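# Flip the serving platter face down onto the drying mat

## Task

Flip the serving platter, which starts face up, and leave it lying face down on the drying mat without contact with any fixed part of the rig (rails, edges, posts, braces, brackets, arm bases or mounts). From the moment the platter begins to tip, the attempt fails if it is moved quickly, or if it rotates or drops quickly after passing the point of standing on its edge.

## Robot and tools

ROBOT. Two arms, left_arm and right_arm, face each other across a table. left_arm's base is on the +y side. The names do not match the left or right of any image. Each arm ends in a parallel gripper. Its fingers point along the gripper's own +x axis and close along its y axis. The reported end_effector_position is the midpoint between the fingers, 3 to 4 cm behind the tips. Only the last 1.5 cm of each finger's inner face is flat.

FRAME. Every position, quaternion and velocity is in one scene frame. The origin is the table centre, +z is up, and the table top is at z = 0.020 m. Positions are in metres, quaternions are written w first (qw, qx, qy, qz), and velocities are in m/s and rad/s. Reported poses can be a few centimetres off, more at long reach. Friction and weight can leave a gripper low, short or tilted, and a small command may do nothing or drift sideways. Check the result after each motion and correct any tilt.

ROW FORMAT. Every commanding row has 16 numbers, even when only one arm should move: left_arm x, y, z, qw, qx, qy, qz, opening, then the same eight for right_arm. x, y, z and the quaternion form an absolute target pose for that gripper in the scene frame. They are not offsets. Opening runs from -1 to +1. +1 is fully open (0.080 m), empty fingers meet near -0.78, and lower values add nothing. Full open to closed takes at least about 0.6 s. To hold an object, command roughly 0.08 below the grip_measured reading at first contact for full force, or less below for a lighter grip. To keep an arm still, repeat its last reported pose and the opening it should keep in every row. To keep an orientation, resend the same target quaternion rather than the drifted reported one. Orientation commands are clipped each step to within 32 degrees of the measured orientation.

TOOLS.
execute_actions: the argument "actions" is a list holding one item or none.
- [] (empty) only reads the state and returns pictures.
- {"rows": [[16 numbers], ...], "steps": n} runs up to 15 control steps of 1/30 s each (15 by default, at least 10). One row is used per step, and the last row repeats if there are fewer rows than steps. Any target more than 0.6 m from the arm's last reported position, along any axis of that gripper, is refused, and then nothing is sent.
- {"steps": n} without rows waits up to 300 steps, counted from the previous result.
The result is read 10 steps before the action ends, and those steps run afterwards. Pictures come only for an empty list or when "cameras" names them.

move: "target" is one 16-number row or a list of up to 15 rows, with no 0.6 m limit. Grippers travel straight toward each pose and take the shorter rotation. "speed" is m/s, from 0.002 to 2.4, default 0.25; rotation is capped at twice that in rad/s. It can be one value or one per target. "blend" is in metres and rounds corners between listed targets; the default 0 stops at each target. Total duration is 0.5 to 10 s. Paths do not avoid obstacles or the other arm, and grippers lag and may overshoot speed, especially with the arm nearly straight. Do not route a path near an arm's own base, because that can flip its shoulder posture. Changed openings in later targets are applied on arrival, once everything is at rest. blocking=false returns after about 0.5 s while motion continues. The result adds a "move:" line. done means the arm is within 8 mm and 2 degrees of its target. Other endings are off_target, moving, held (a check withheld steps or the clearance check stopped the path) and blocked (the gripper stopped far from its command, usually against something, and then holds still). limits=paced means the pose was clipped. None of these says whether anything is touched.

wait: "seconds" from 0 to 10 lets a running move continue and returns early if it ends.
stop: brakes a running move; fingers keep moving.
zoom_image: "camera" is one of cam_high, cam_left_wrist, cam_right_wrist. "region" is [x0, y0, x1, y1] in pixels from the top-left, at most 504x504, taken from that camera's latest image.
finished_scene: "scene" is the current scene number.
Cameras: cam_high, cam_left_wrist, cam_right_wrist, each 672x504. "cameras": ["all"] asks for all of them, [] for none.

READING RESULTS. grip_measured uses the opening scale and is off by up to about 1 mm. On a firmly held part it reads up to about 0.067 narrower than the part. grip_effort_n is the gripper motor's effort, negative when closing; it is not pad force. Joint torques and external torques follow the Joint positions order, and a positive value means toward a larger joint angle. "within noise" means the arm is still. Hand target is the pose the controller is currently driving toward. The simulation keeps running while the next call is written, and a running move continues meanwhile.

AVOID. Contact torque at a joint's limit stops that arm for 10 s. The limits in N m are waist 17.2, shoulder 21.3, elbow 21.3, wrist pitch 5.61, wrist yaw 5.59 and wrist roll 5.24, and a held load counts toward them. Grippers or cameras hitting each other, or one gripper closing on the other's fingers, can fail the task. Moving faster makes contact harder, and aiming deeper past a contact presses harder. Holding loads or stretching out heats motors: a MOTOR HOT line appears at 50 °C, and at 95 °C the arm is held for 30 to 60 s or goes limp. Do not drop the platter, release it while it is still moving, or slam it. Anything left off the table fails the task. A camera cable touching something counts as the hand touching it. Objects may occasionally be nudged by outside pushes. Joint ranges (rad): waist ±3.054, shoulder 0 to 3.142, elbow 0 to 2.356, wrist pitch ±1.571, wrist yaw ±1.571, wrist roll ±3.142.

Each tool is called after "Call:" as a command line: name --argument value for each argument, lists and objects as JSON in quotes; but a table of rows of numbers goes row by row, as --pt "numbers of a row", without its own name.

## Session

Call:
execute_actions --actions '[]' --cameras '["all"]'

Scene clock: 0.00 s of 3974.00 s.
left_arm: end_effector_position=(-0.2348, +0.1986, +0.3795) grip_measured=+1.000 grip_effort_n=n/a end_effector_quat_wxyz=(+0.487, +0.119, -0.281, -0.818) | right_arm: end_effector_position=(-0.2734, -0.2619, +0.3193) grip_measured=+1.000 grip_effort_n=n/a end_effector_quat_wxyz=(+0.429, -0.471, +0.136, +0.759)
Joint positions: left_arm=[-0.867 0.997 0.748 0.333 -0.325 0.643 0.08] | right_arm=[1.048 1.439 1.609 -1.274 0.375 0.265 0.08]
Joint velocities: within noise
Joint torques (N m): no reading
External joint torques (N m): no reading
Motor temperatures (°C): left_arm=[30 33 24 25 26 32] | right_arm=[29 26 25 29 31 28]
Heat: left arm: hottest shoulder 33 °C (+0.0 °C/min); right arm: hottest wrist yaw 31 °C (+0.0 °C/min).
Hand target: left_arm -0.2347, +0.1988, +0.3801; -0.487, -0.118, +0.281, +0.818 | right_arm -0.2734, -0.2619, +0.3195; +0.430, -0.470, +0.136, +0.759

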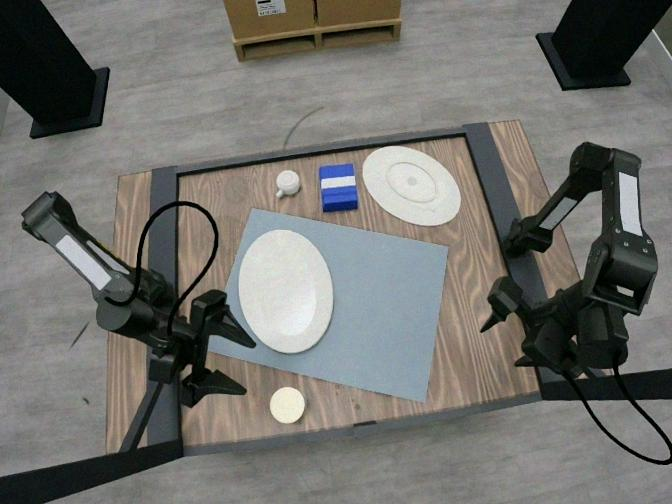

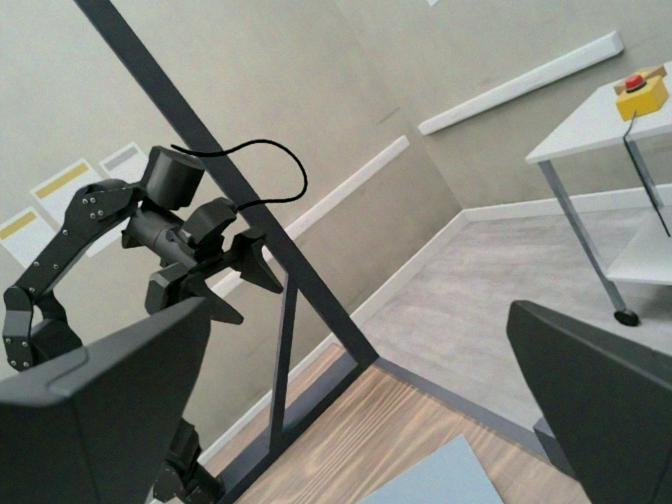

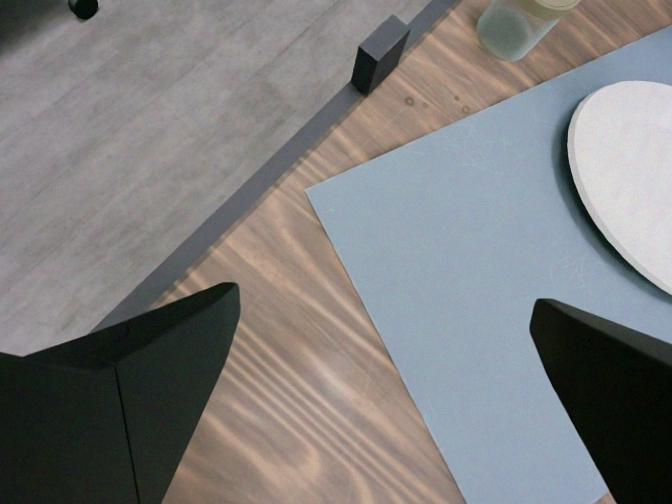

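Call:
move --target '[-0.2347,0.1988,0.3801,0.487,0.118,-0.281,-0.818,1,-0.05,-0.2,0.18,0.380,-0.596,-0.380,0.596,1]'

Scene clock: 7.13 s of 3974.00 s.
left_arm: end_effector_position=(-0.2348, +0.1986, +0.3795) grip_measured=+1.000 grip_effort_n=0.2 end_effector_quat_wxyz=(+0.487, +0.119, -0.281, -0.818) | right_arm: end_effector_position=(-0.0502, -0.1985, +0.1841) grip_measured=+1.000 grip_effort_n=-2.1 end_effector_quat_wxyz=(+0.383, -0.596, -0.380, +0.595)
Joint positions: left_arm=[-0.867 0.997 0.748 0.333 -0.325 0.643 0.08] | right_arm=[0.156 0.689 0.311 -0.059 0.159 -1.494 0.08]
Joint torques (N m): left_arm=[-0.06 -2.96 8.44 1.7 0.01 -0.04] | right_arm=[-0.3 -2.13 4.76 1.71 -0.13 -0.09]
External joint torques (N m): left_arm=[-0.05 -0.07 1.32 0.04 -0.01 -0.02] | right_arm=[-0.31 -1.06 -2.33 0.05 -0.15 -0.13]
Heat: left arm: hottest shoulder 33 °C (+0.0 °C/min); right arm: hottest wrist yaw 31 °C (+0.0 °C/min).
Hand target: left_arm -0.2347, +0.1988, +0.3802; -0.487, -0.118, +0.281, +0.818 | right_arm -0.0500, -0.2000, +0.1800; -0.380, +0.596, +0.380, -0.596
Off the commanded pose: left_arm 0.001 m, 0 deg | right_arm 0.004 m, 0 deg.
Kept back: nothing.
move: done

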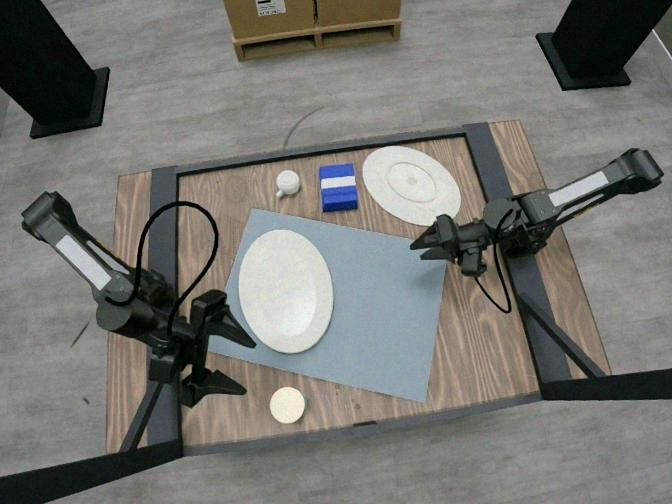

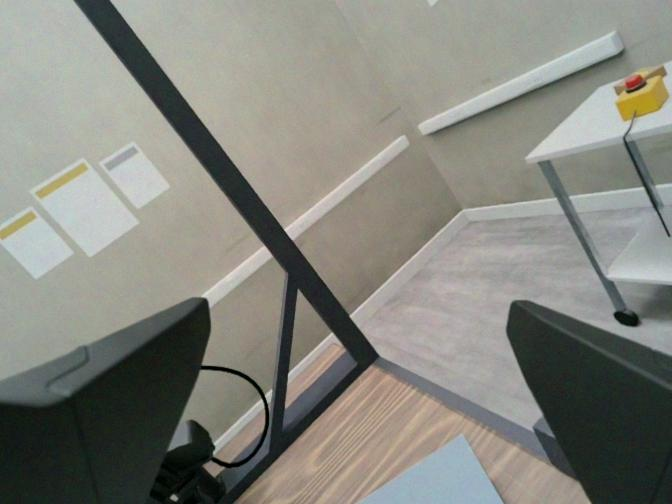

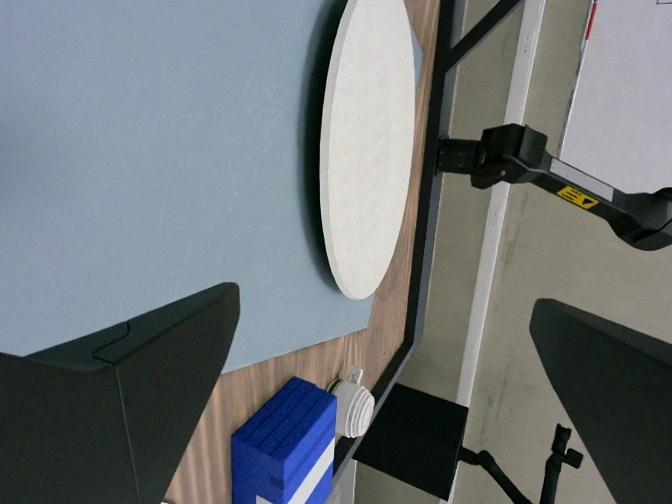

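Call:
move --target '[-0.2347,0.1988,0.3801,0.487,0.118,-0.281,-0.818,1,-0.06,-0.1,0.10,0.380,-0.596,-0.380,0.596,1]'

Call:
zoom_image --camera "cam_right_wrist" --region '[150, 0, 550, 400]'

Call:
zoom_image --camera "cam_high" --region '[200, 180, 500, 420]'

Scene clock: 9.17 s of 3974.00 s.
left_arm: end_effector_position=(-0.2348, +0.1986, +0.3795) grip_measured=+1.000 grip_effort_n=-0.2 end_effector_quat_wxyz=(+0.487, +0.119, -0.281, -0.818) | right_arm: end_effector_position=(-0.0598, -0.1035, +0.0986) grip_measured=+1.000 grip_effort_n=-2.1 end_effector_quat_wxyz=(+0.380, -0.598, -0.377, +0.597)
Joint positions: left_arm=[-0.867 0.997 0.748 0.333 -0.325 0.643 0.08] | right_arm=[0.125 1.606 0.35 0.809 0.131 -1.508 0.08]
Joint torques (N m): left_arm=[-0.08 -2.97 8.43 1.7 0.01 -0.05] | right_arm=[-0.25 -4.82 4.71 1.61 -0.18 -0.06]
External joint torques (N m): left_arm=[-0.08 -0.05 1.29 0.02 -0.01 -0.02] | right_arm=[-0.27 0.13 0.07 -0.07 -0.19 -0.11]
Heat: left arm: hottest shoulder 33 °C (+0.0 °C/min); right arm: hottest wrist yaw 31 °C (+0.0 °C/min).
Hand target: left_arm -0.2347, +0.1988, +0.3802; -0.487, -0.118, +0.281, +0.818 | right_arm -0.0600, -0.1001, +0.0999; -0.380, +0.596, +0.380, -0.596
Off the commanded pose: left_arm 0.001 m, 0 deg | right_arm 0.004 m, 0 deg.
Kept back: nothing.
move: done

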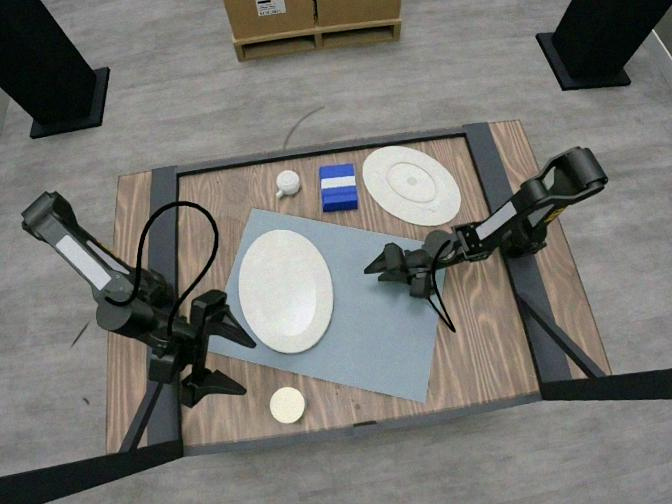

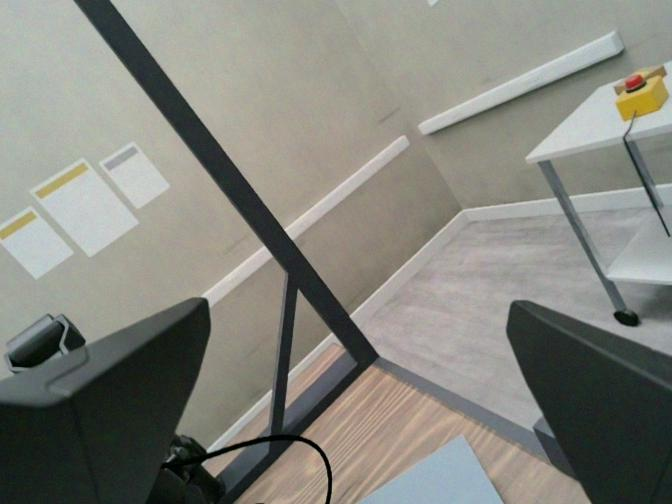

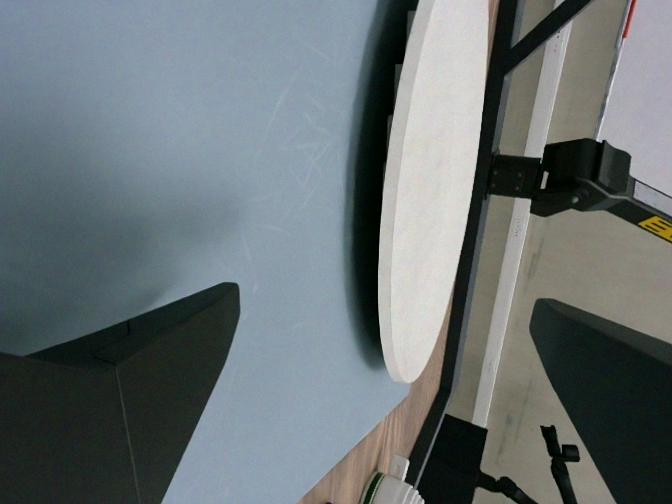

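Scaled by 1.260 (camera's finer frame: 960x720).

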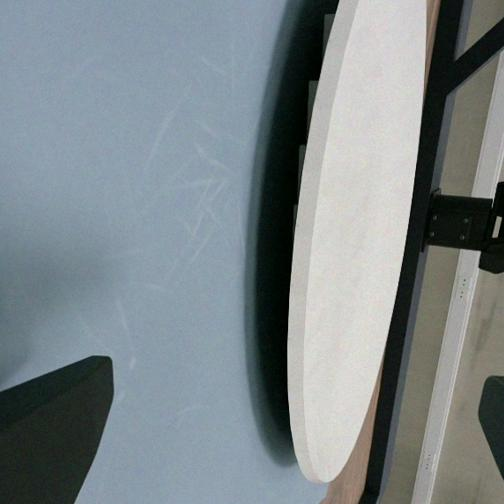

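Scaled by 1.680 (camera's finer frame: 960x720).

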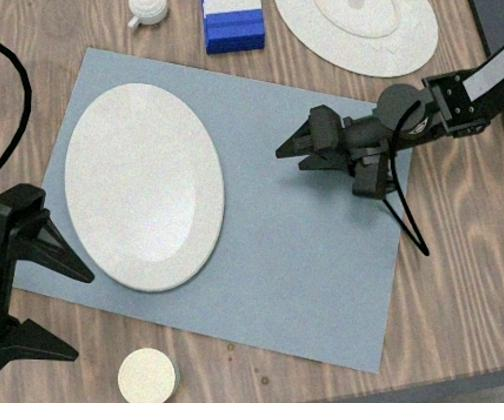

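Call:
move --target '[-0.2347,0.1988,0.3801,0.487,0.118,-0.281,-0.818,1,-0.08,-0.09,0.075,0.380,-0.596,-0.380,0.596,0.0]' --speed 0.15

Call:
zoom_image --camera "cam_high" --region '[230, 190, 450, 360]'

Scene clock: 11.67 s of 3974.00 s.
left_arm: end_effector_position=(-0.2348, +0.1986, +0.3795) grip_measured=+1.000 grip_effort_n=-0.2 end_effector_quat_wxyz=(+0.487, +0.119, -0.281, -0.818) | right_arm: end_effector_position=(-0.0787, -0.0903, +0.0927) grip_measured=+0.004 grip_effort_n=-18.8 end_effector_quat_wxyz=(+0.396, -0.587, -0.393, +0.586)
Joint positions: left_arm=[-0.867 0.997 0.748 0.333 -0.325 0.643 0.08] | right_arm=[0.198 1.741 0.378 0.968 0.2 -1.487 0.035]
Joint torques (N m): left_arm=[-0.08 -2.96 8.42 1.69 0.01 -0.05] | right_arm=[0.04 -0.2 4.21 1.01 -0.12 0.26]
External joint torques (N m): left_arm=[-0.07 -0.05 1.27 0.02 -0.01 -0.02] | right_arm=[0.04 5.25 0.04 -0.69 -0.15 0.21]
Heat: left arm: hottest shoulder 33 °C (+0.0 °C/min); right arm: hottest wrist yaw 31 °C (+0.0 °C/min).
Hand target: left_arm -0.2347, +0.1988, +0.3802; -0.487, -0.118, +0.281, +0.818 | right_arm -0.0798, -0.0911, +0.0756; -0.380, +0.596, +0.380, -0.596
Off the commanded pose: left_arm 0.001 m, 0 deg | right_arm 0.018 m, 3 deg.
Kept back: nothing.
move: off_target (right_arm)

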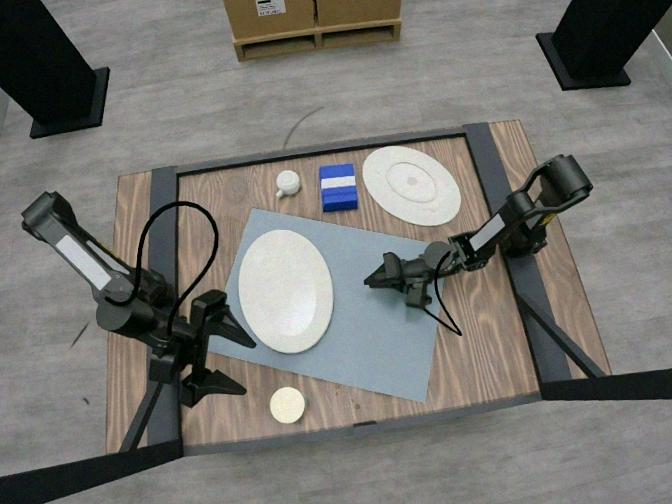

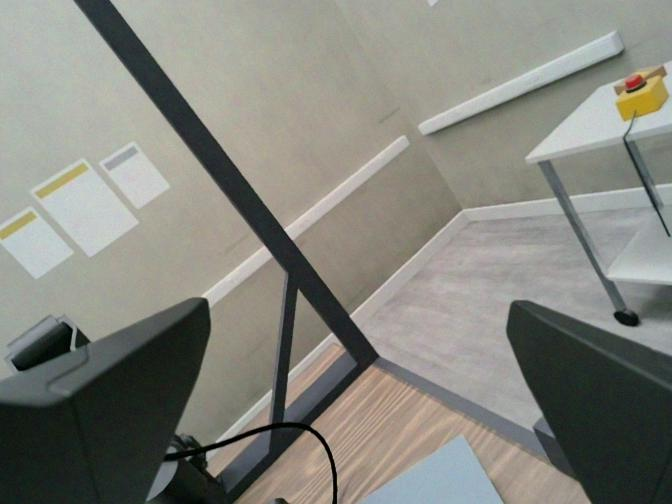

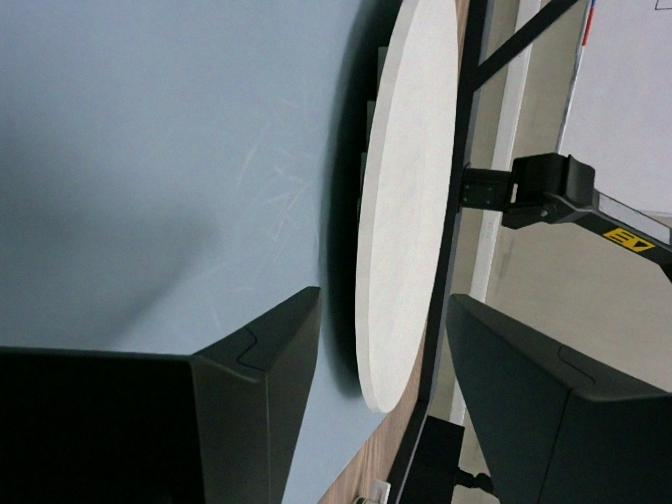

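Scaled by 2.291 (camera's finer frame: 960x720).

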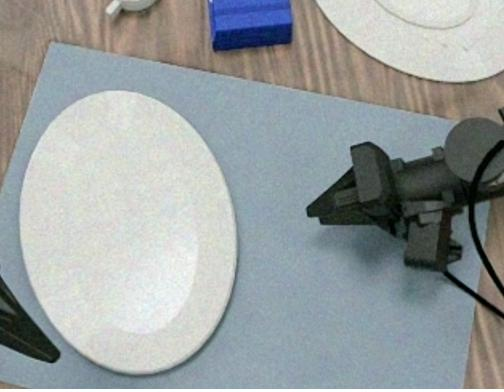

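Call:
move --pt "-0.2347 0.1988 0.3801 0.487 0.118 -0.281 -0.818 1 -0.08 -0.1 0.13 0.380 -0.596 -0.380 0.596 0.0" --pt "-0.2347 0.1988 0.3801 0.487 0.118 -0.281 -0.818 1 -0.08 -0.08 0.12 0.2706 -0.6533 -0.2706 0.6533 0.22" --cameras '[]'

Call:
move --target '[-0.2347,0.1988,0.3801,0.487,0.118,-0.281,-0.818,1,-0.08,-0.07,0.080,0.2706,-0.6533,-0.2706,0.6533,0.22]' --speed 0.1

Call:
zoom_image --camera "cam_high" --region '[230, 190, 450, 360]'

Scene clock: 17.10 s of 3974.00 s.
left_arm: end_effector_position=(-0.2348, +0.1986, +0.3795) grip_measured=+1.000 grip_effort_n=-0.2 end_effector_quat_wxyz=(+0.487, +0.119, -0.281, -0.818) | right_arm: end_effector_position=(-0.0797, -0.0832, +0.1193) grip_measured=+0.216 grip_effort_n=16.0 end_effector_quat_wxyz=(+0.269, -0.655, -0.272, +0.651)
Joint positions: left_arm=[-0.867 0.997 0.748 0.333 -0.325 0.643 0.08] | right_arm=[0.171 1.548 0.754 -0.001 0.136 -1.444 0.045]
Joint torques (N m): left_arm=[-0.08 -2.97 8.44 1.7 0 -0.04] | right_arm=[-0.32 -6.01 6.35 1.04 -0.14 0.19]
External joint torques (N m): left_arm=[-0.07 -0.07 1.32 0.04 -0.01 -0.01] | right_arm=[-0.29 -0.08 0.25 -0.36 -0.17 0.16]
Motor temperatures (°C): left_arm=[30 33 29 29 26 32] | right_arm=[29 27 27 30 31 28]
Heat: left arm: hottest shoulder 33 °C (+0.0 °C/min); right arm: hottest wrist yaw 31 °C (+0.0 °C/min).
Hand target: left_arm -0.2347, +0.1988, +0.3802; -0.487, -0.118, +0.281, +0.818 | right_arm -0.0800, -0.0800, +0.1200; -0.271, +0.653, +0.271, -0.653
Off the commanded pose: left_arm 0.001 m, 0 deg | right_arm 0.003 m, 0 deg.
Kept back: nothing.
move: done

Scene clock: 17.90 s of 3974.00 s.
left_arm: end_effector_position=(-0.2348, +0.1986, +0.3795) grip_measured=+1.000 grip_effort_n=-0.2 end_effector_quat_wxyz=(+0.487, +0.119, -0.281, -0.818) | right_arm: end_effector_position=(-0.0809, -0.0671, +0.0867) grip_measured=+0.216 grip_effort_n=16.0 end_effector_quat_wxyz=(+0.276, -0.652, -0.276, +0.651)
Joint positions: left_arm=[-0.867 0.997 0.748 0.333 -0.325 0.643 0.08] | right_arm=[0.165 1.692 0.734 0.18 0.131 -1.444 0.045]
Joint torques (N m): left_arm=[-0.07 -2.96 8.44 1.7 0.01 -0.05] | right_arm=[-0.3 -6.83 3.6 1.4 -0.08 -0.01]
External joint torques (N m): left_arm=[-0.06 -0.04 1.29 0.02 0 -0.02] | right_arm=[-0.29 -0.29 -1.99 -0.03 -0.11 -0.05]
Heat: left arm: hottest shoulder 33 °C (+0.0 °C/min); right arm: hottest wrist yaw 31 °C (+0.0 °C/min).
Hand target: left_arm -0.2347, +0.1988, +0.3802; -0.487, -0.118, +0.281, +0.818 | right_arm -0.0800, -0.0701, +0.0801; -0.271, +0.653, +0.270, -0.653
Off the commanded pose: left_arm 0.001 m, 0 deg | right_arm 0.007 m, 1 deg.
Kept back: nothing.
move: done

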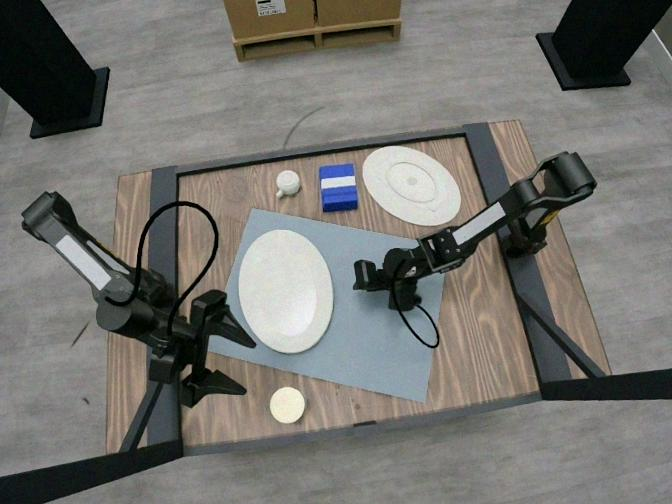

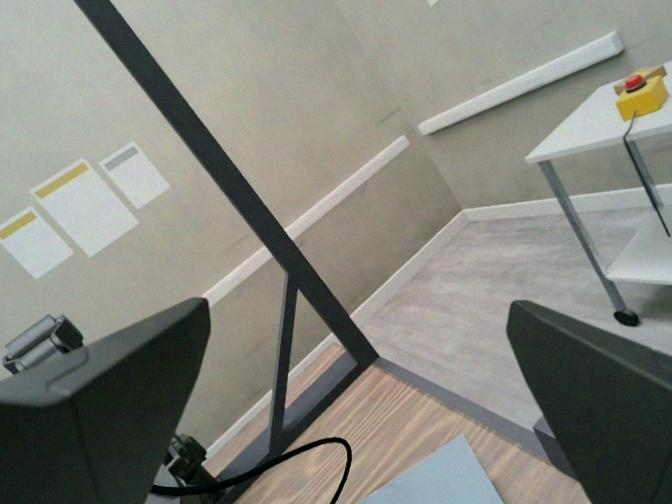

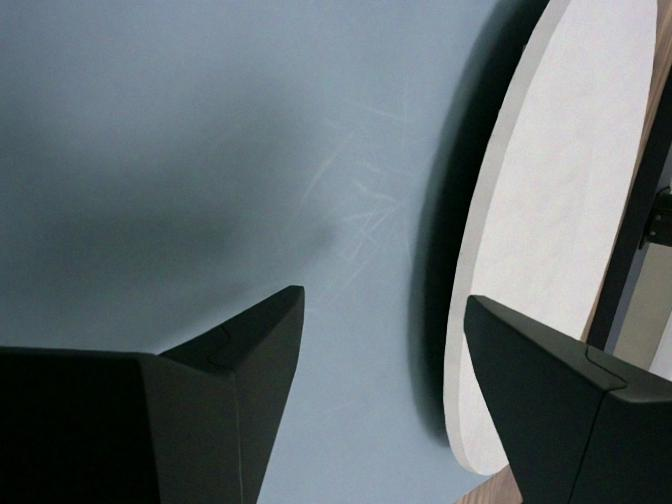

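Scaled by 2.291 (camera's finer frame: 960x720).

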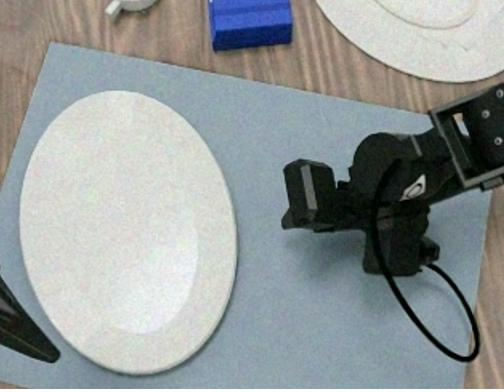

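Call:
move --target '[-0.2347,0.1988,0.3801,0.487,0.118,-0.281,-0.818,1,-0.07,-0.03,0.070,0.2706,-0.6533,-0.2706,0.6533,0.22]' --speed 0.1 --cameras '["cam_high","cam_right_wrist"]'

Call:
zoom_image --camera "cam_high" --region '[230, 190, 450, 360]'

Scene clock: 19.43 s of 3974.00 s.
left_arm: end_effector_position=(-0.2348, +0.1986, +0.3795) grip_measured=+1.000 grip_effort_n=-0.2 end_effector_quat_wxyz=(+0.487, +0.119, -0.281, -0.818) | right_arm: end_effector_position=(-0.0698, -0.0333, +0.0712) grip_measured=+0.216 grip_effort_n=16.0 end_effector_quat_wxyz=(+0.272, -0.654, -0.269, +0.652)
Joint positions: left_arm=[-0.867 0.997 0.748 0.333 -0.325 0.643 0.08] | right_arm=[0.113 1.842 0.856 0.197 0.095 -1.477 0.045]
Joint torques (N m): left_arm=[-0.09 -2.97 8.44 1.7 0.01 -0.05] | right_arm=[-0.33 -7.67 6 1.29 -0.16 -0.12]
External joint torques (N m): left_arm=[-0.06 -0.12 1.34 0.05 -0.02 -0.02] | right_arm=[-0.35 -0.08 0.54 -0.11 -0.16 -0.16]
Heat: left arm: hottest shoulder 33 °C (+0.0 °C/min); right arm: hottest wrist pitch 31 °C (+6.2 °C/min).
Hand target: left_arm -0.2347, +0.1988, +0.3802; -0.487, -0.118, +0.281, +0.818 | right_arm -0.0701, -0.0300, +0.0700; -0.271, +0.653, +0.271, -0.653
Off the commanded pose: left_arm 0.001 m, 0 deg | right_arm 0.003 m, 0 deg.
Kept back: nothing.
move: done

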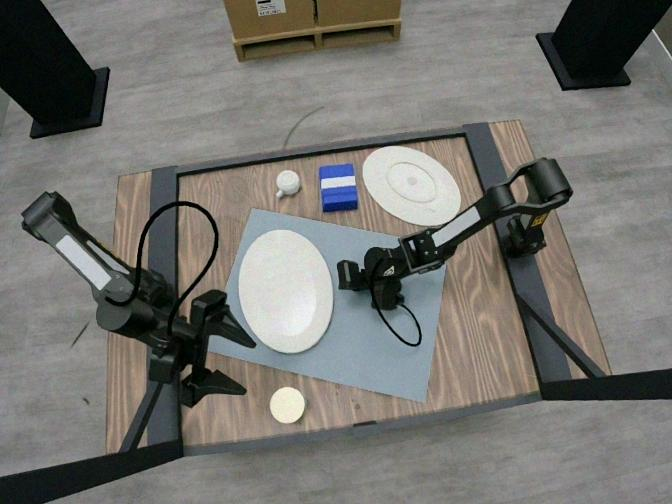

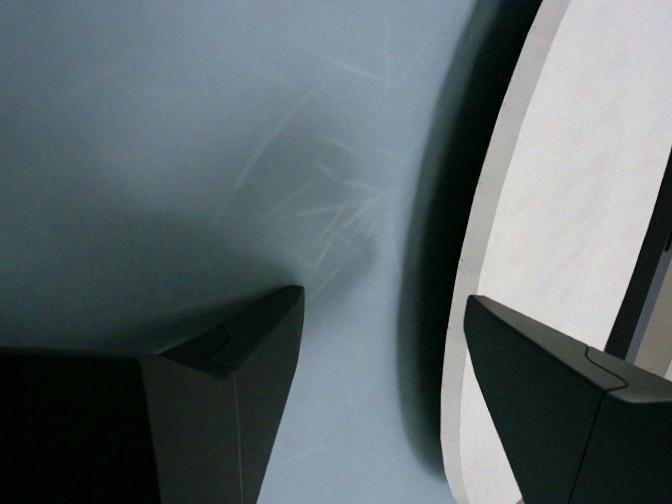

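Scaled by 2.291 (camera's finer frame: 960x720).

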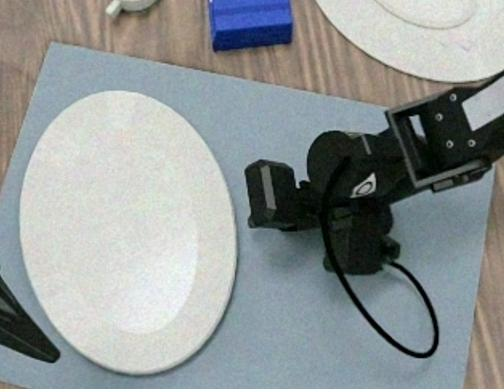

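Call:
move --target '[-0.2347,0.1988,0.3801,0.487,0.118,-0.281,-0.818,1,-0.07,0.022,0.073,0.2706,-0.6533,-0.2706,0.6533,0.22]' --speed 0.08 --cameras '["cam_high","cam_right_wrist"]'

Call:
zoom_image --camera "cam_high" --region '[230, 190, 450, 360]'

Scene clock: 21.30 s of 3974.00 s.
left_arm: end_effector_position=(-0.2348, +0.1986, +0.3795) grip_measured=+1.000 grip_effort_n=-0.2 end_effector_quat_wxyz=(+0.487, +0.119, -0.281, -0.818) | right_arm: end_effector_position=(-0.0702, +0.0193, +0.0755) grip_measured=+0.216 grip_effort_n=16.0 end_effector_quat_wxyz=(+0.274, -0.654, -0.271, +0.652)
Joint positions: left_arm=[-0.867 0.997 0.748 0.333 -0.325 0.643 0.08] | right_arm=[0.096 1.992 1.094 0.114 0.083 -1.489 0.045]
Joint torques (N m): left_arm=[-0.07 -2.97 8.44 1.7 0.01 -0.04] | right_arm=[-0.29 -9.15 6.1 1.03 -0.2 -0.09]
External joint torques (N m): left_arm=[-0.08 -0.04 1.3 0.03 -0.01 -0.01] | right_arm=[-0.29 -0.08 0.24 -0.41 -0.2 -0.12]
Heat: left arm: hottest shoulder 33 °C (+0.0 °C/min); right arm: hottest wrist pitch 31 °C (+5.6 °C/min).
Hand target: left_arm -0.2347, +0.1988, +0.3802; -0.487, -0.118, +0.281, +0.818 | right_arm -0.0700, +0.0219, +0.0729; -0.271, +0.653, +0.271, -0.653
Off the commanded pose: left_arm 0.001 m, 0 deg | right_arm 0.004 m, 0 deg.
Kept back: nothing.
move: done

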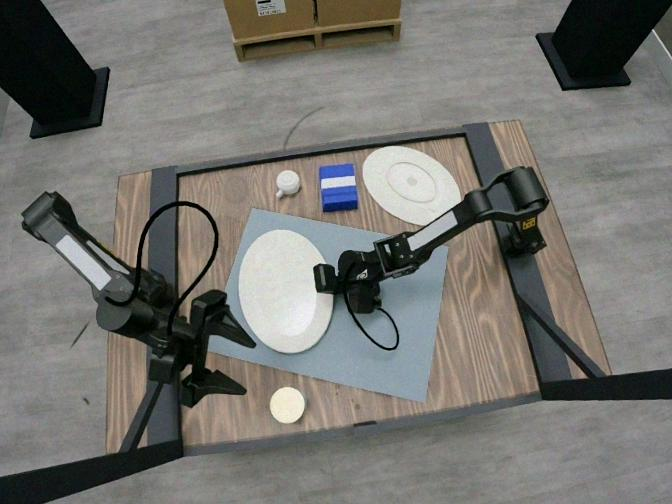

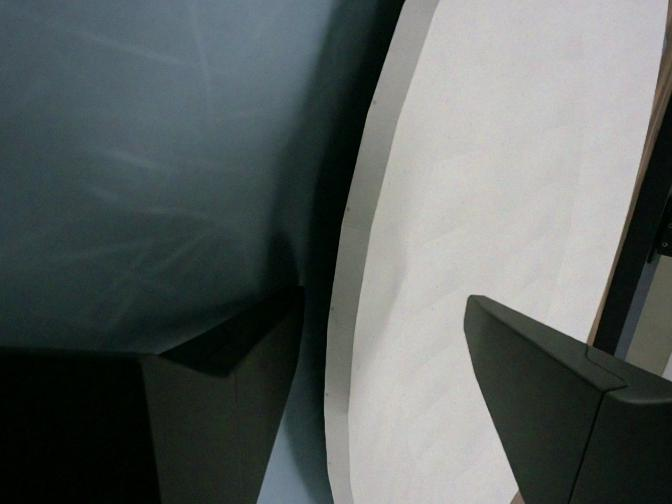

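Scaled by 2.291 (camera's finer frame: 960x720).

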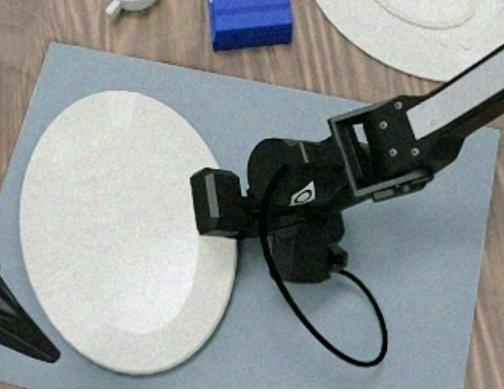

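Call:
move --pt "-0.2347 0.1988 0.3801 0.487 0.118 -0.281 -0.818 1 -0.052 0.020 0.070 0.2706 -0.6533 -0.2706 0.6533 0.22" --pt "-0.2347 0.1988 0.3801 0.487 0.118 -0.281 -0.818 1 -0.052 0.032 0.070 0.2706 -0.6533 -0.2706 0.6533 0.22" --speed 0.08 --cameras '["cam_high","cam_right_wrist"]'

Scene clock: 23.10 s of 3974.00 s.
left_arm: end_effector_position=(-0.2348, +0.1986, +0.3795) grip_measured=+1.000 grip_effort_n=-0.2 end_effector_quat_wxyz=(+0.487, +0.119, -0.281, -0.818) | right_arm: end_effector_position=(-0.0510, +0.0300, +0.0738) grip_measured=+0.216 grip_effort_n=16.0 end_effector_quat_wxyz=(+0.275, -0.653, -0.271, +0.651)
Joint positions: left_arm=[-0.867 0.997 0.748 0.333 -0.325 0.643 0.08] | right_arm=[0.043 2.024 1.132 0.112 0.047 -1.525 0.045]
Joint torques (N m): left_arm=[-0.07 -2.96 8.43 1.71 0.01 -0.04] | right_arm=[-0.19 -9.32 6.05 1.05 -0.13 -0.08]
External joint torques (N m): left_arm=[-0.09 0.02 1.22 0.01 0 -0.01] | right_arm=[-0.26 -0.19 0.32 -0.34 -0.11 -0.11]
Heat: left arm: hottest shoulder 33 °C (+0.0 °C/min); right arm: hottest wrist pitch 31 °C (+5.2 °C/min).
Hand target: left_arm -0.2347, +0.1988, +0.3802; -0.487, -0.118, +0.281, +0.818 | right_arm -0.0520, +0.0320, +0.0701; -0.271, +0.653, +0.271, -0.653
Off the commanded pose: left_arm 0.001 m, 0 deg | right_arm 0.004 m, 1 deg.
Kept back: nothing.
move: done

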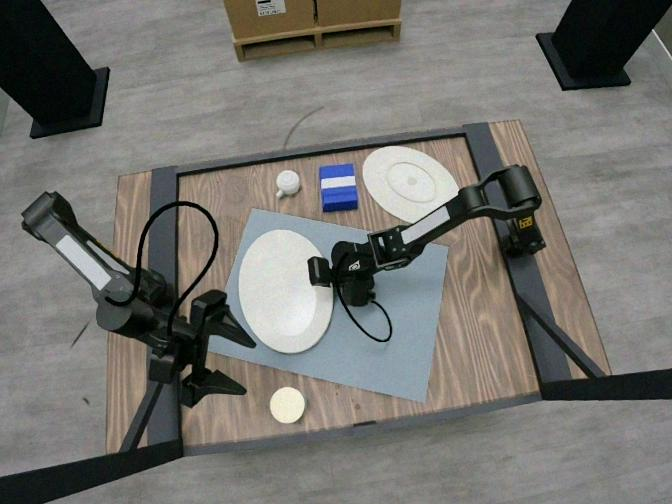

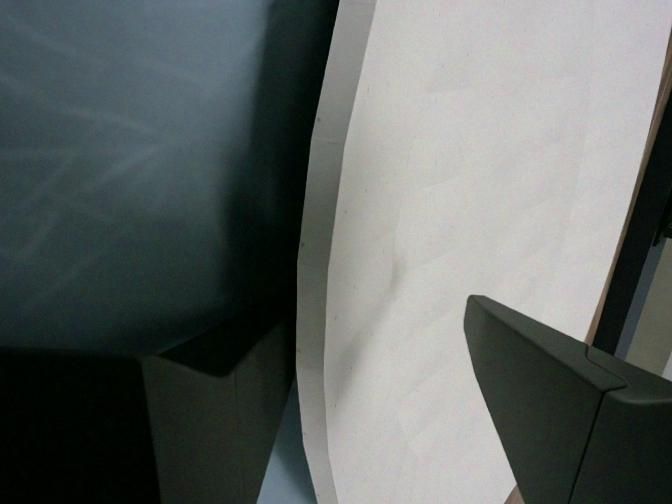

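Call:
move --target '[-0.2347,0.1988,0.3801,0.487,0.118,-0.281,-0.818,1,-0.052,0.034,0.105,0.2706,-0.6533,-0.2706,0.6533,0.22]' --speed 0.04 --cameras '["cam_high","cam_right_wrist"]'

Scene clock: 24.77 s of 3974.00 s.
left_arm: end_effector_position=(-0.2348, +0.1986, +0.3795) grip_measured=+1.000 grip_effort_n=0.2 end_effector_quat_wxyz=(+0.487, +0.119, -0.281, -0.818) | right_arm: end_effector_position=(-0.0507, +0.0249, +0.0844) grip_measured=+0.217 grip_effort_n=13.7 end_effector_quat_wxyz=(+0.255, -0.662, -0.252, +0.658)
Joint positions: left_arm=[-0.867 0.997 0.748 0.333 -0.325 0.643 0.08] | right_arm=[0.043 1.994 1.18 -0.024 0.047 -1.525 0.045]
Joint torques (N m): left_arm=[-0.08 -2.96 8.43 1.7 0.01 -0.04] | right_arm=[-0.31 -14.18 7.49 1.45 -0.13 -0.05]
External joint torques (N m): left_arm=[-0.08 -0.02 1.24 0.01 -0.01 -0.01] | right_arm=[-0.33 -5.01 1.5 0.09 -0.12 -0.08]
Heat: left arm: hottest shoulder 33 °C (+0.0 °C/min); right arm: hottest wrist pitch 31 °C (+4.8 °C/min).
Hand target: left_arm -0.2347, +0.1988, +0.3802; -0.487, -0.118, +0.281, +0.818 | right_arm -0.0519, +0.0335, +0.1050; -0.271, +0.653, +0.271, -0.653
Off the commanded pose: left_arm 0.001 m, 0 deg | right_arm 0.023 m, 3 deg.
Kept back: nothing.
move: off_target (right_arm)

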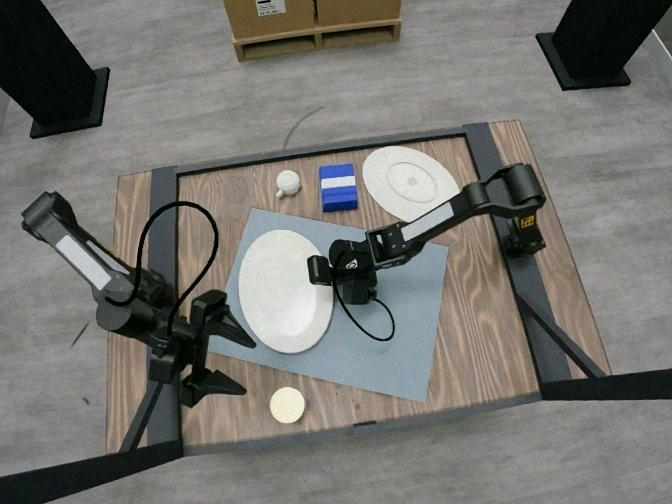

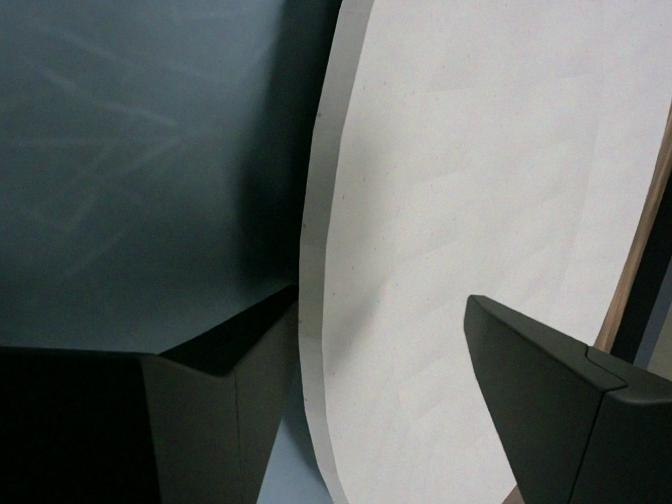

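Call:
move --target '[-0.2347,0.1988,0.3801,0.487,0.118,-0.281,-0.818,1,-0.052,0.036,0.125,0.2706,-0.6533,-0.2706,0.6533,0.22]' --speed 0.03 --cameras '["cam_high","cam_right_wrist"]'

Scene clock: 26.20 s of 3974.00 s.
left_arm: end_effector_position=(-0.2348, +0.1986, +0.3795) grip_measured=+1.000 grip_effort_n=-0.2 end_effector_quat_wxyz=(+0.487, +0.119, -0.281, -0.818) | right_arm: end_effector_position=(-0.0506, +0.0226, +0.0955) grip_measured=+0.217 grip_effort_n=11.4 end_effector_quat_wxyz=(+0.246, -0.666, -0.244, +0.661)
Joint positions: left_arm=[-0.867 0.997 0.748 0.333 -0.325 0.643 0.08] | right_arm=[0.043 1.971 1.215 -0.109 0.047 -1.525 0.045]
Joint torques (N m): left_arm=[-0.07 -2.95 8.42 1.7 0.01 -0.04] | right_arm=[-0.15 -15.26 8.5 1.83 -0.16 -0.11]
External joint torques (N m): left_arm=[-0.08 -0.03 1.28 0.03 -0.01 -0.01] | right_arm=[-0.15 -6.04 2.35 0.5 -0.15 -0.14]
Heat: left arm: hottest shoulder 33 °C (+0.0 °C/min); right arm: hottest wrist pitch 31 °C (+4.6 °C/min).
Hand target: left_arm -0.2347, +0.1988, +0.3802; -0.487, -0.118, +0.281, +0.818 | right_arm -0.0519, +0.0348, +0.1252; -0.271, +0.653, +0.271, -0.653
Off the commanded pose: left_arm 0.001 m, 0 deg | right_arm 0.032 m, 4 deg.
Kept back: nothing.
move: off_target (right_arm)

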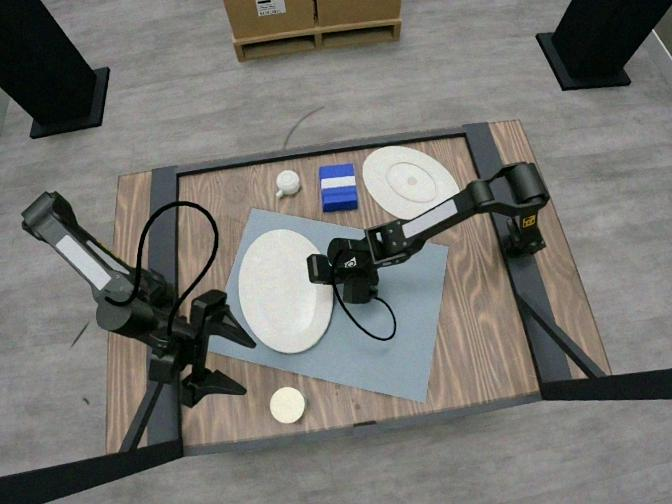

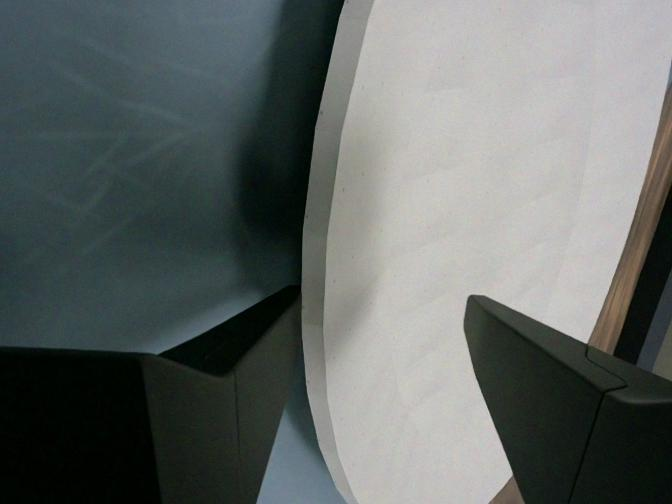

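Call:
move --target '[-0.2347,0.1988,0.3801,0.487,0.118,-0.281,-0.818,1,-0.052,0.060,0.170,0.2706,-0.6533,-0.2706,0.6533,0.22]' --speed 0.04 --cameras '["cam_high","cam_right_wrist"]'

Scene clock: 32.67 s of 3974.00 s.
left_arm: end_effector_position=(-0.2348, +0.1986, +0.3795) grip_measured=+1.000 grip_effort_n=-0.2 end_effector_quat_wxyz=(+0.487, +0.119, -0.281, -0.818) | right_arm: end_effector_position=(-0.0527, +0.0457, +0.1487) grip_measured=+0.218 grip_effort_n=6.3 end_effector_quat_wxyz=(+0.248, -0.663, -0.249, +0.661)
Joint positions: left_arm=[-0.867 0.997 0.748 0.333 -0.325 0.643 0.08] | right_arm=[0.043 1.968 1.435 -0.32 0.042 -1.528 0.045]
Joint torques (N m): left_arm=[-0.07 -2.97 8.43 1.7 0.01 -0.04] | right_arm=[-0.57 -12.32 9.97 2.47 -0.06 -0.1]
External joint torques (N m): left_arm=[-0.06 -0.03 1.26 0.01 -0.01 -0.02] | right_arm=[-0.58 -2.73 3.4 1.12 -0.04 -0.14]
Motor temperatures (°C): left_arm=[30 33 32 31 26 32] | right_arm=[29 35 31 33 31 28]
Heat: left arm: hottest shoulder 33 °C (+0.0 °C/min); right arm: hottest shoulder 35 °C (+16.5 °C/min). Heating fast: the right arm's shoulder motor: a push or a pull is the cause, and it goes on while you think. Ease it with your next call, before anything else.
Hand target: left_arm -0.2347, +0.1988, +0.3802; -0.487, -0.118, +0.281, +0.818 | right_arm -0.0519, +0.0587, +0.1704; -0.271, +0.653, +0.271, -0.653
Off the commanded pose: left_arm 0.001 m, 0 deg | right_arm 0.026 m, 4 deg.
Kept back: nothing.
move: off_target (right_arm)

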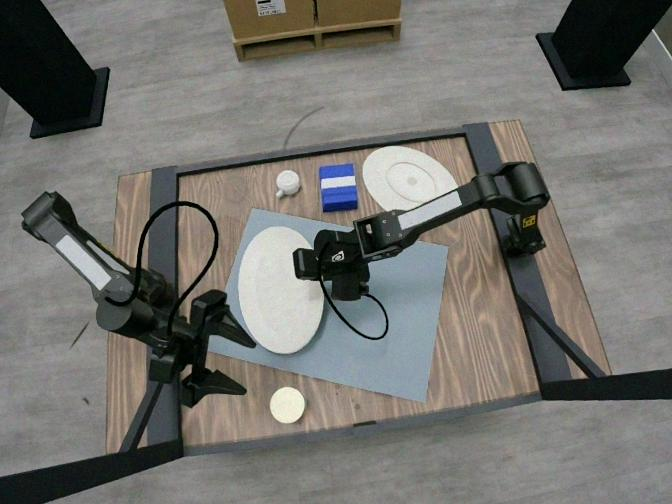

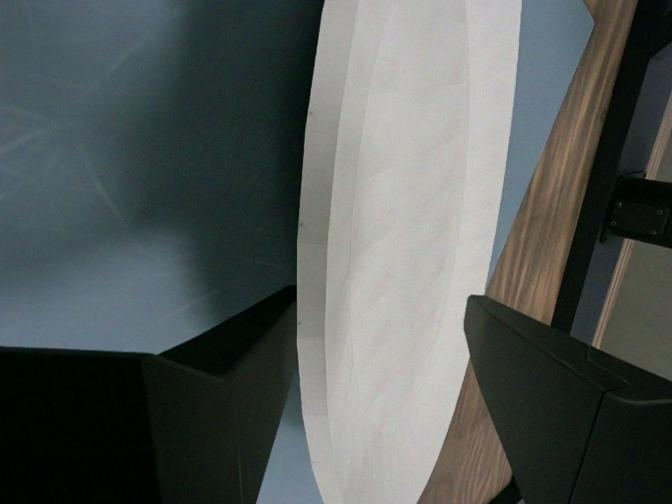

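Call:
move --target '[-0.2347,0.1988,0.3801,0.487,0.118,-0.281,-0.818,1,-0.052,0.102,0.222,0.2706,-0.6533,-0.2706,0.6533,0.22]' --speed 0.04 --cameras '["cam_high","cam_right_wrist"]'

Scene clock: 35.00 s of 3974.00 s.
left_arm: end_effector_position=(-0.2348, +0.1986, +0.3795) grip_measured=+1.000 grip_effort_n=-0.2 end_effector_quat_wxyz=(+0.487, +0.119, -0.281, -0.818) | right_arm: end_effector_position=(-0.0551, +0.0919, +0.2167) grip_measured=+0.218 grip_effort_n=6.3 end_effector_quat_wxyz=(+0.259, -0.658, -0.261, +0.658)
Joint positions: left_arm=[-0.867 0.997 0.748 0.333 -0.325 0.643 0.08] | right_arm=[0.042 2.095 1.873 -0.598 0.039 -1.531 0.045]
Joint torques (N m): left_arm=[-0.08 -2.96 8.43 1.7 0.01 -0.04] | right_arm=[-0.88 -10.96 9.15 2.57 -0.11 -0.13]
External joint torques (N m): left_arm=[-0.09 -0.08 1.31 0.03 0 -0.01] | right_arm=[-0.88 -0.18 2.25 1.16 -0.1 -0.17]
Heat: left arm: hottest shoulder 33 °C (+0.0 °C/min); right arm: hottest shoulder 36 °C (+17.1 °C/min). Heating fast: the right arm's shoulder motor: a push or a pull is the cause, and it goes on while you think. Ease it with your next call, before anything else.
Hand target: left_arm -0.2347, +0.1988, +0.3802; -0.487, -0.118, +0.281, +0.818 | right_arm -0.0520, +0.1014, +0.2220; -0.271, +0.653, +0.271, -0.653
Off the commanded pose: left_arm 0.001 m, 0 deg | right_arm 0.012 m, 2 deg.
Kept back: nothing.
move: off_target (right_arm)

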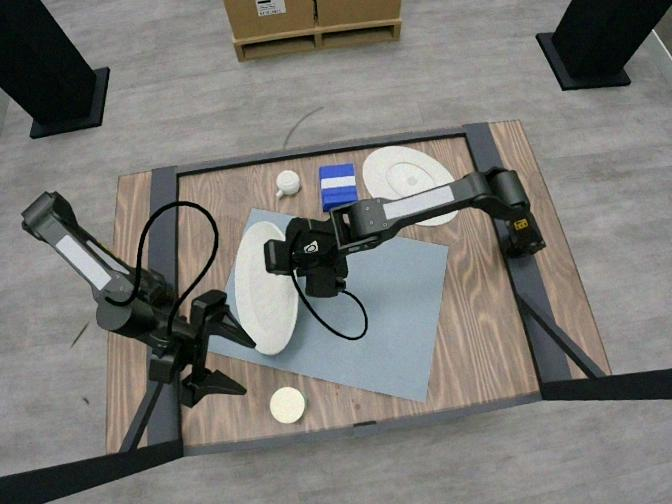

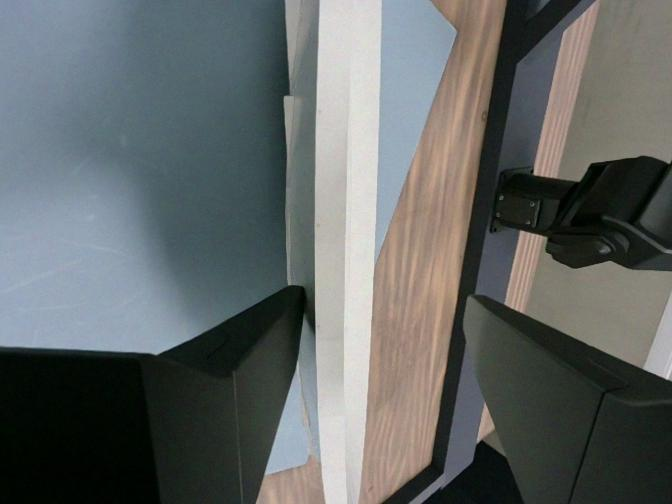

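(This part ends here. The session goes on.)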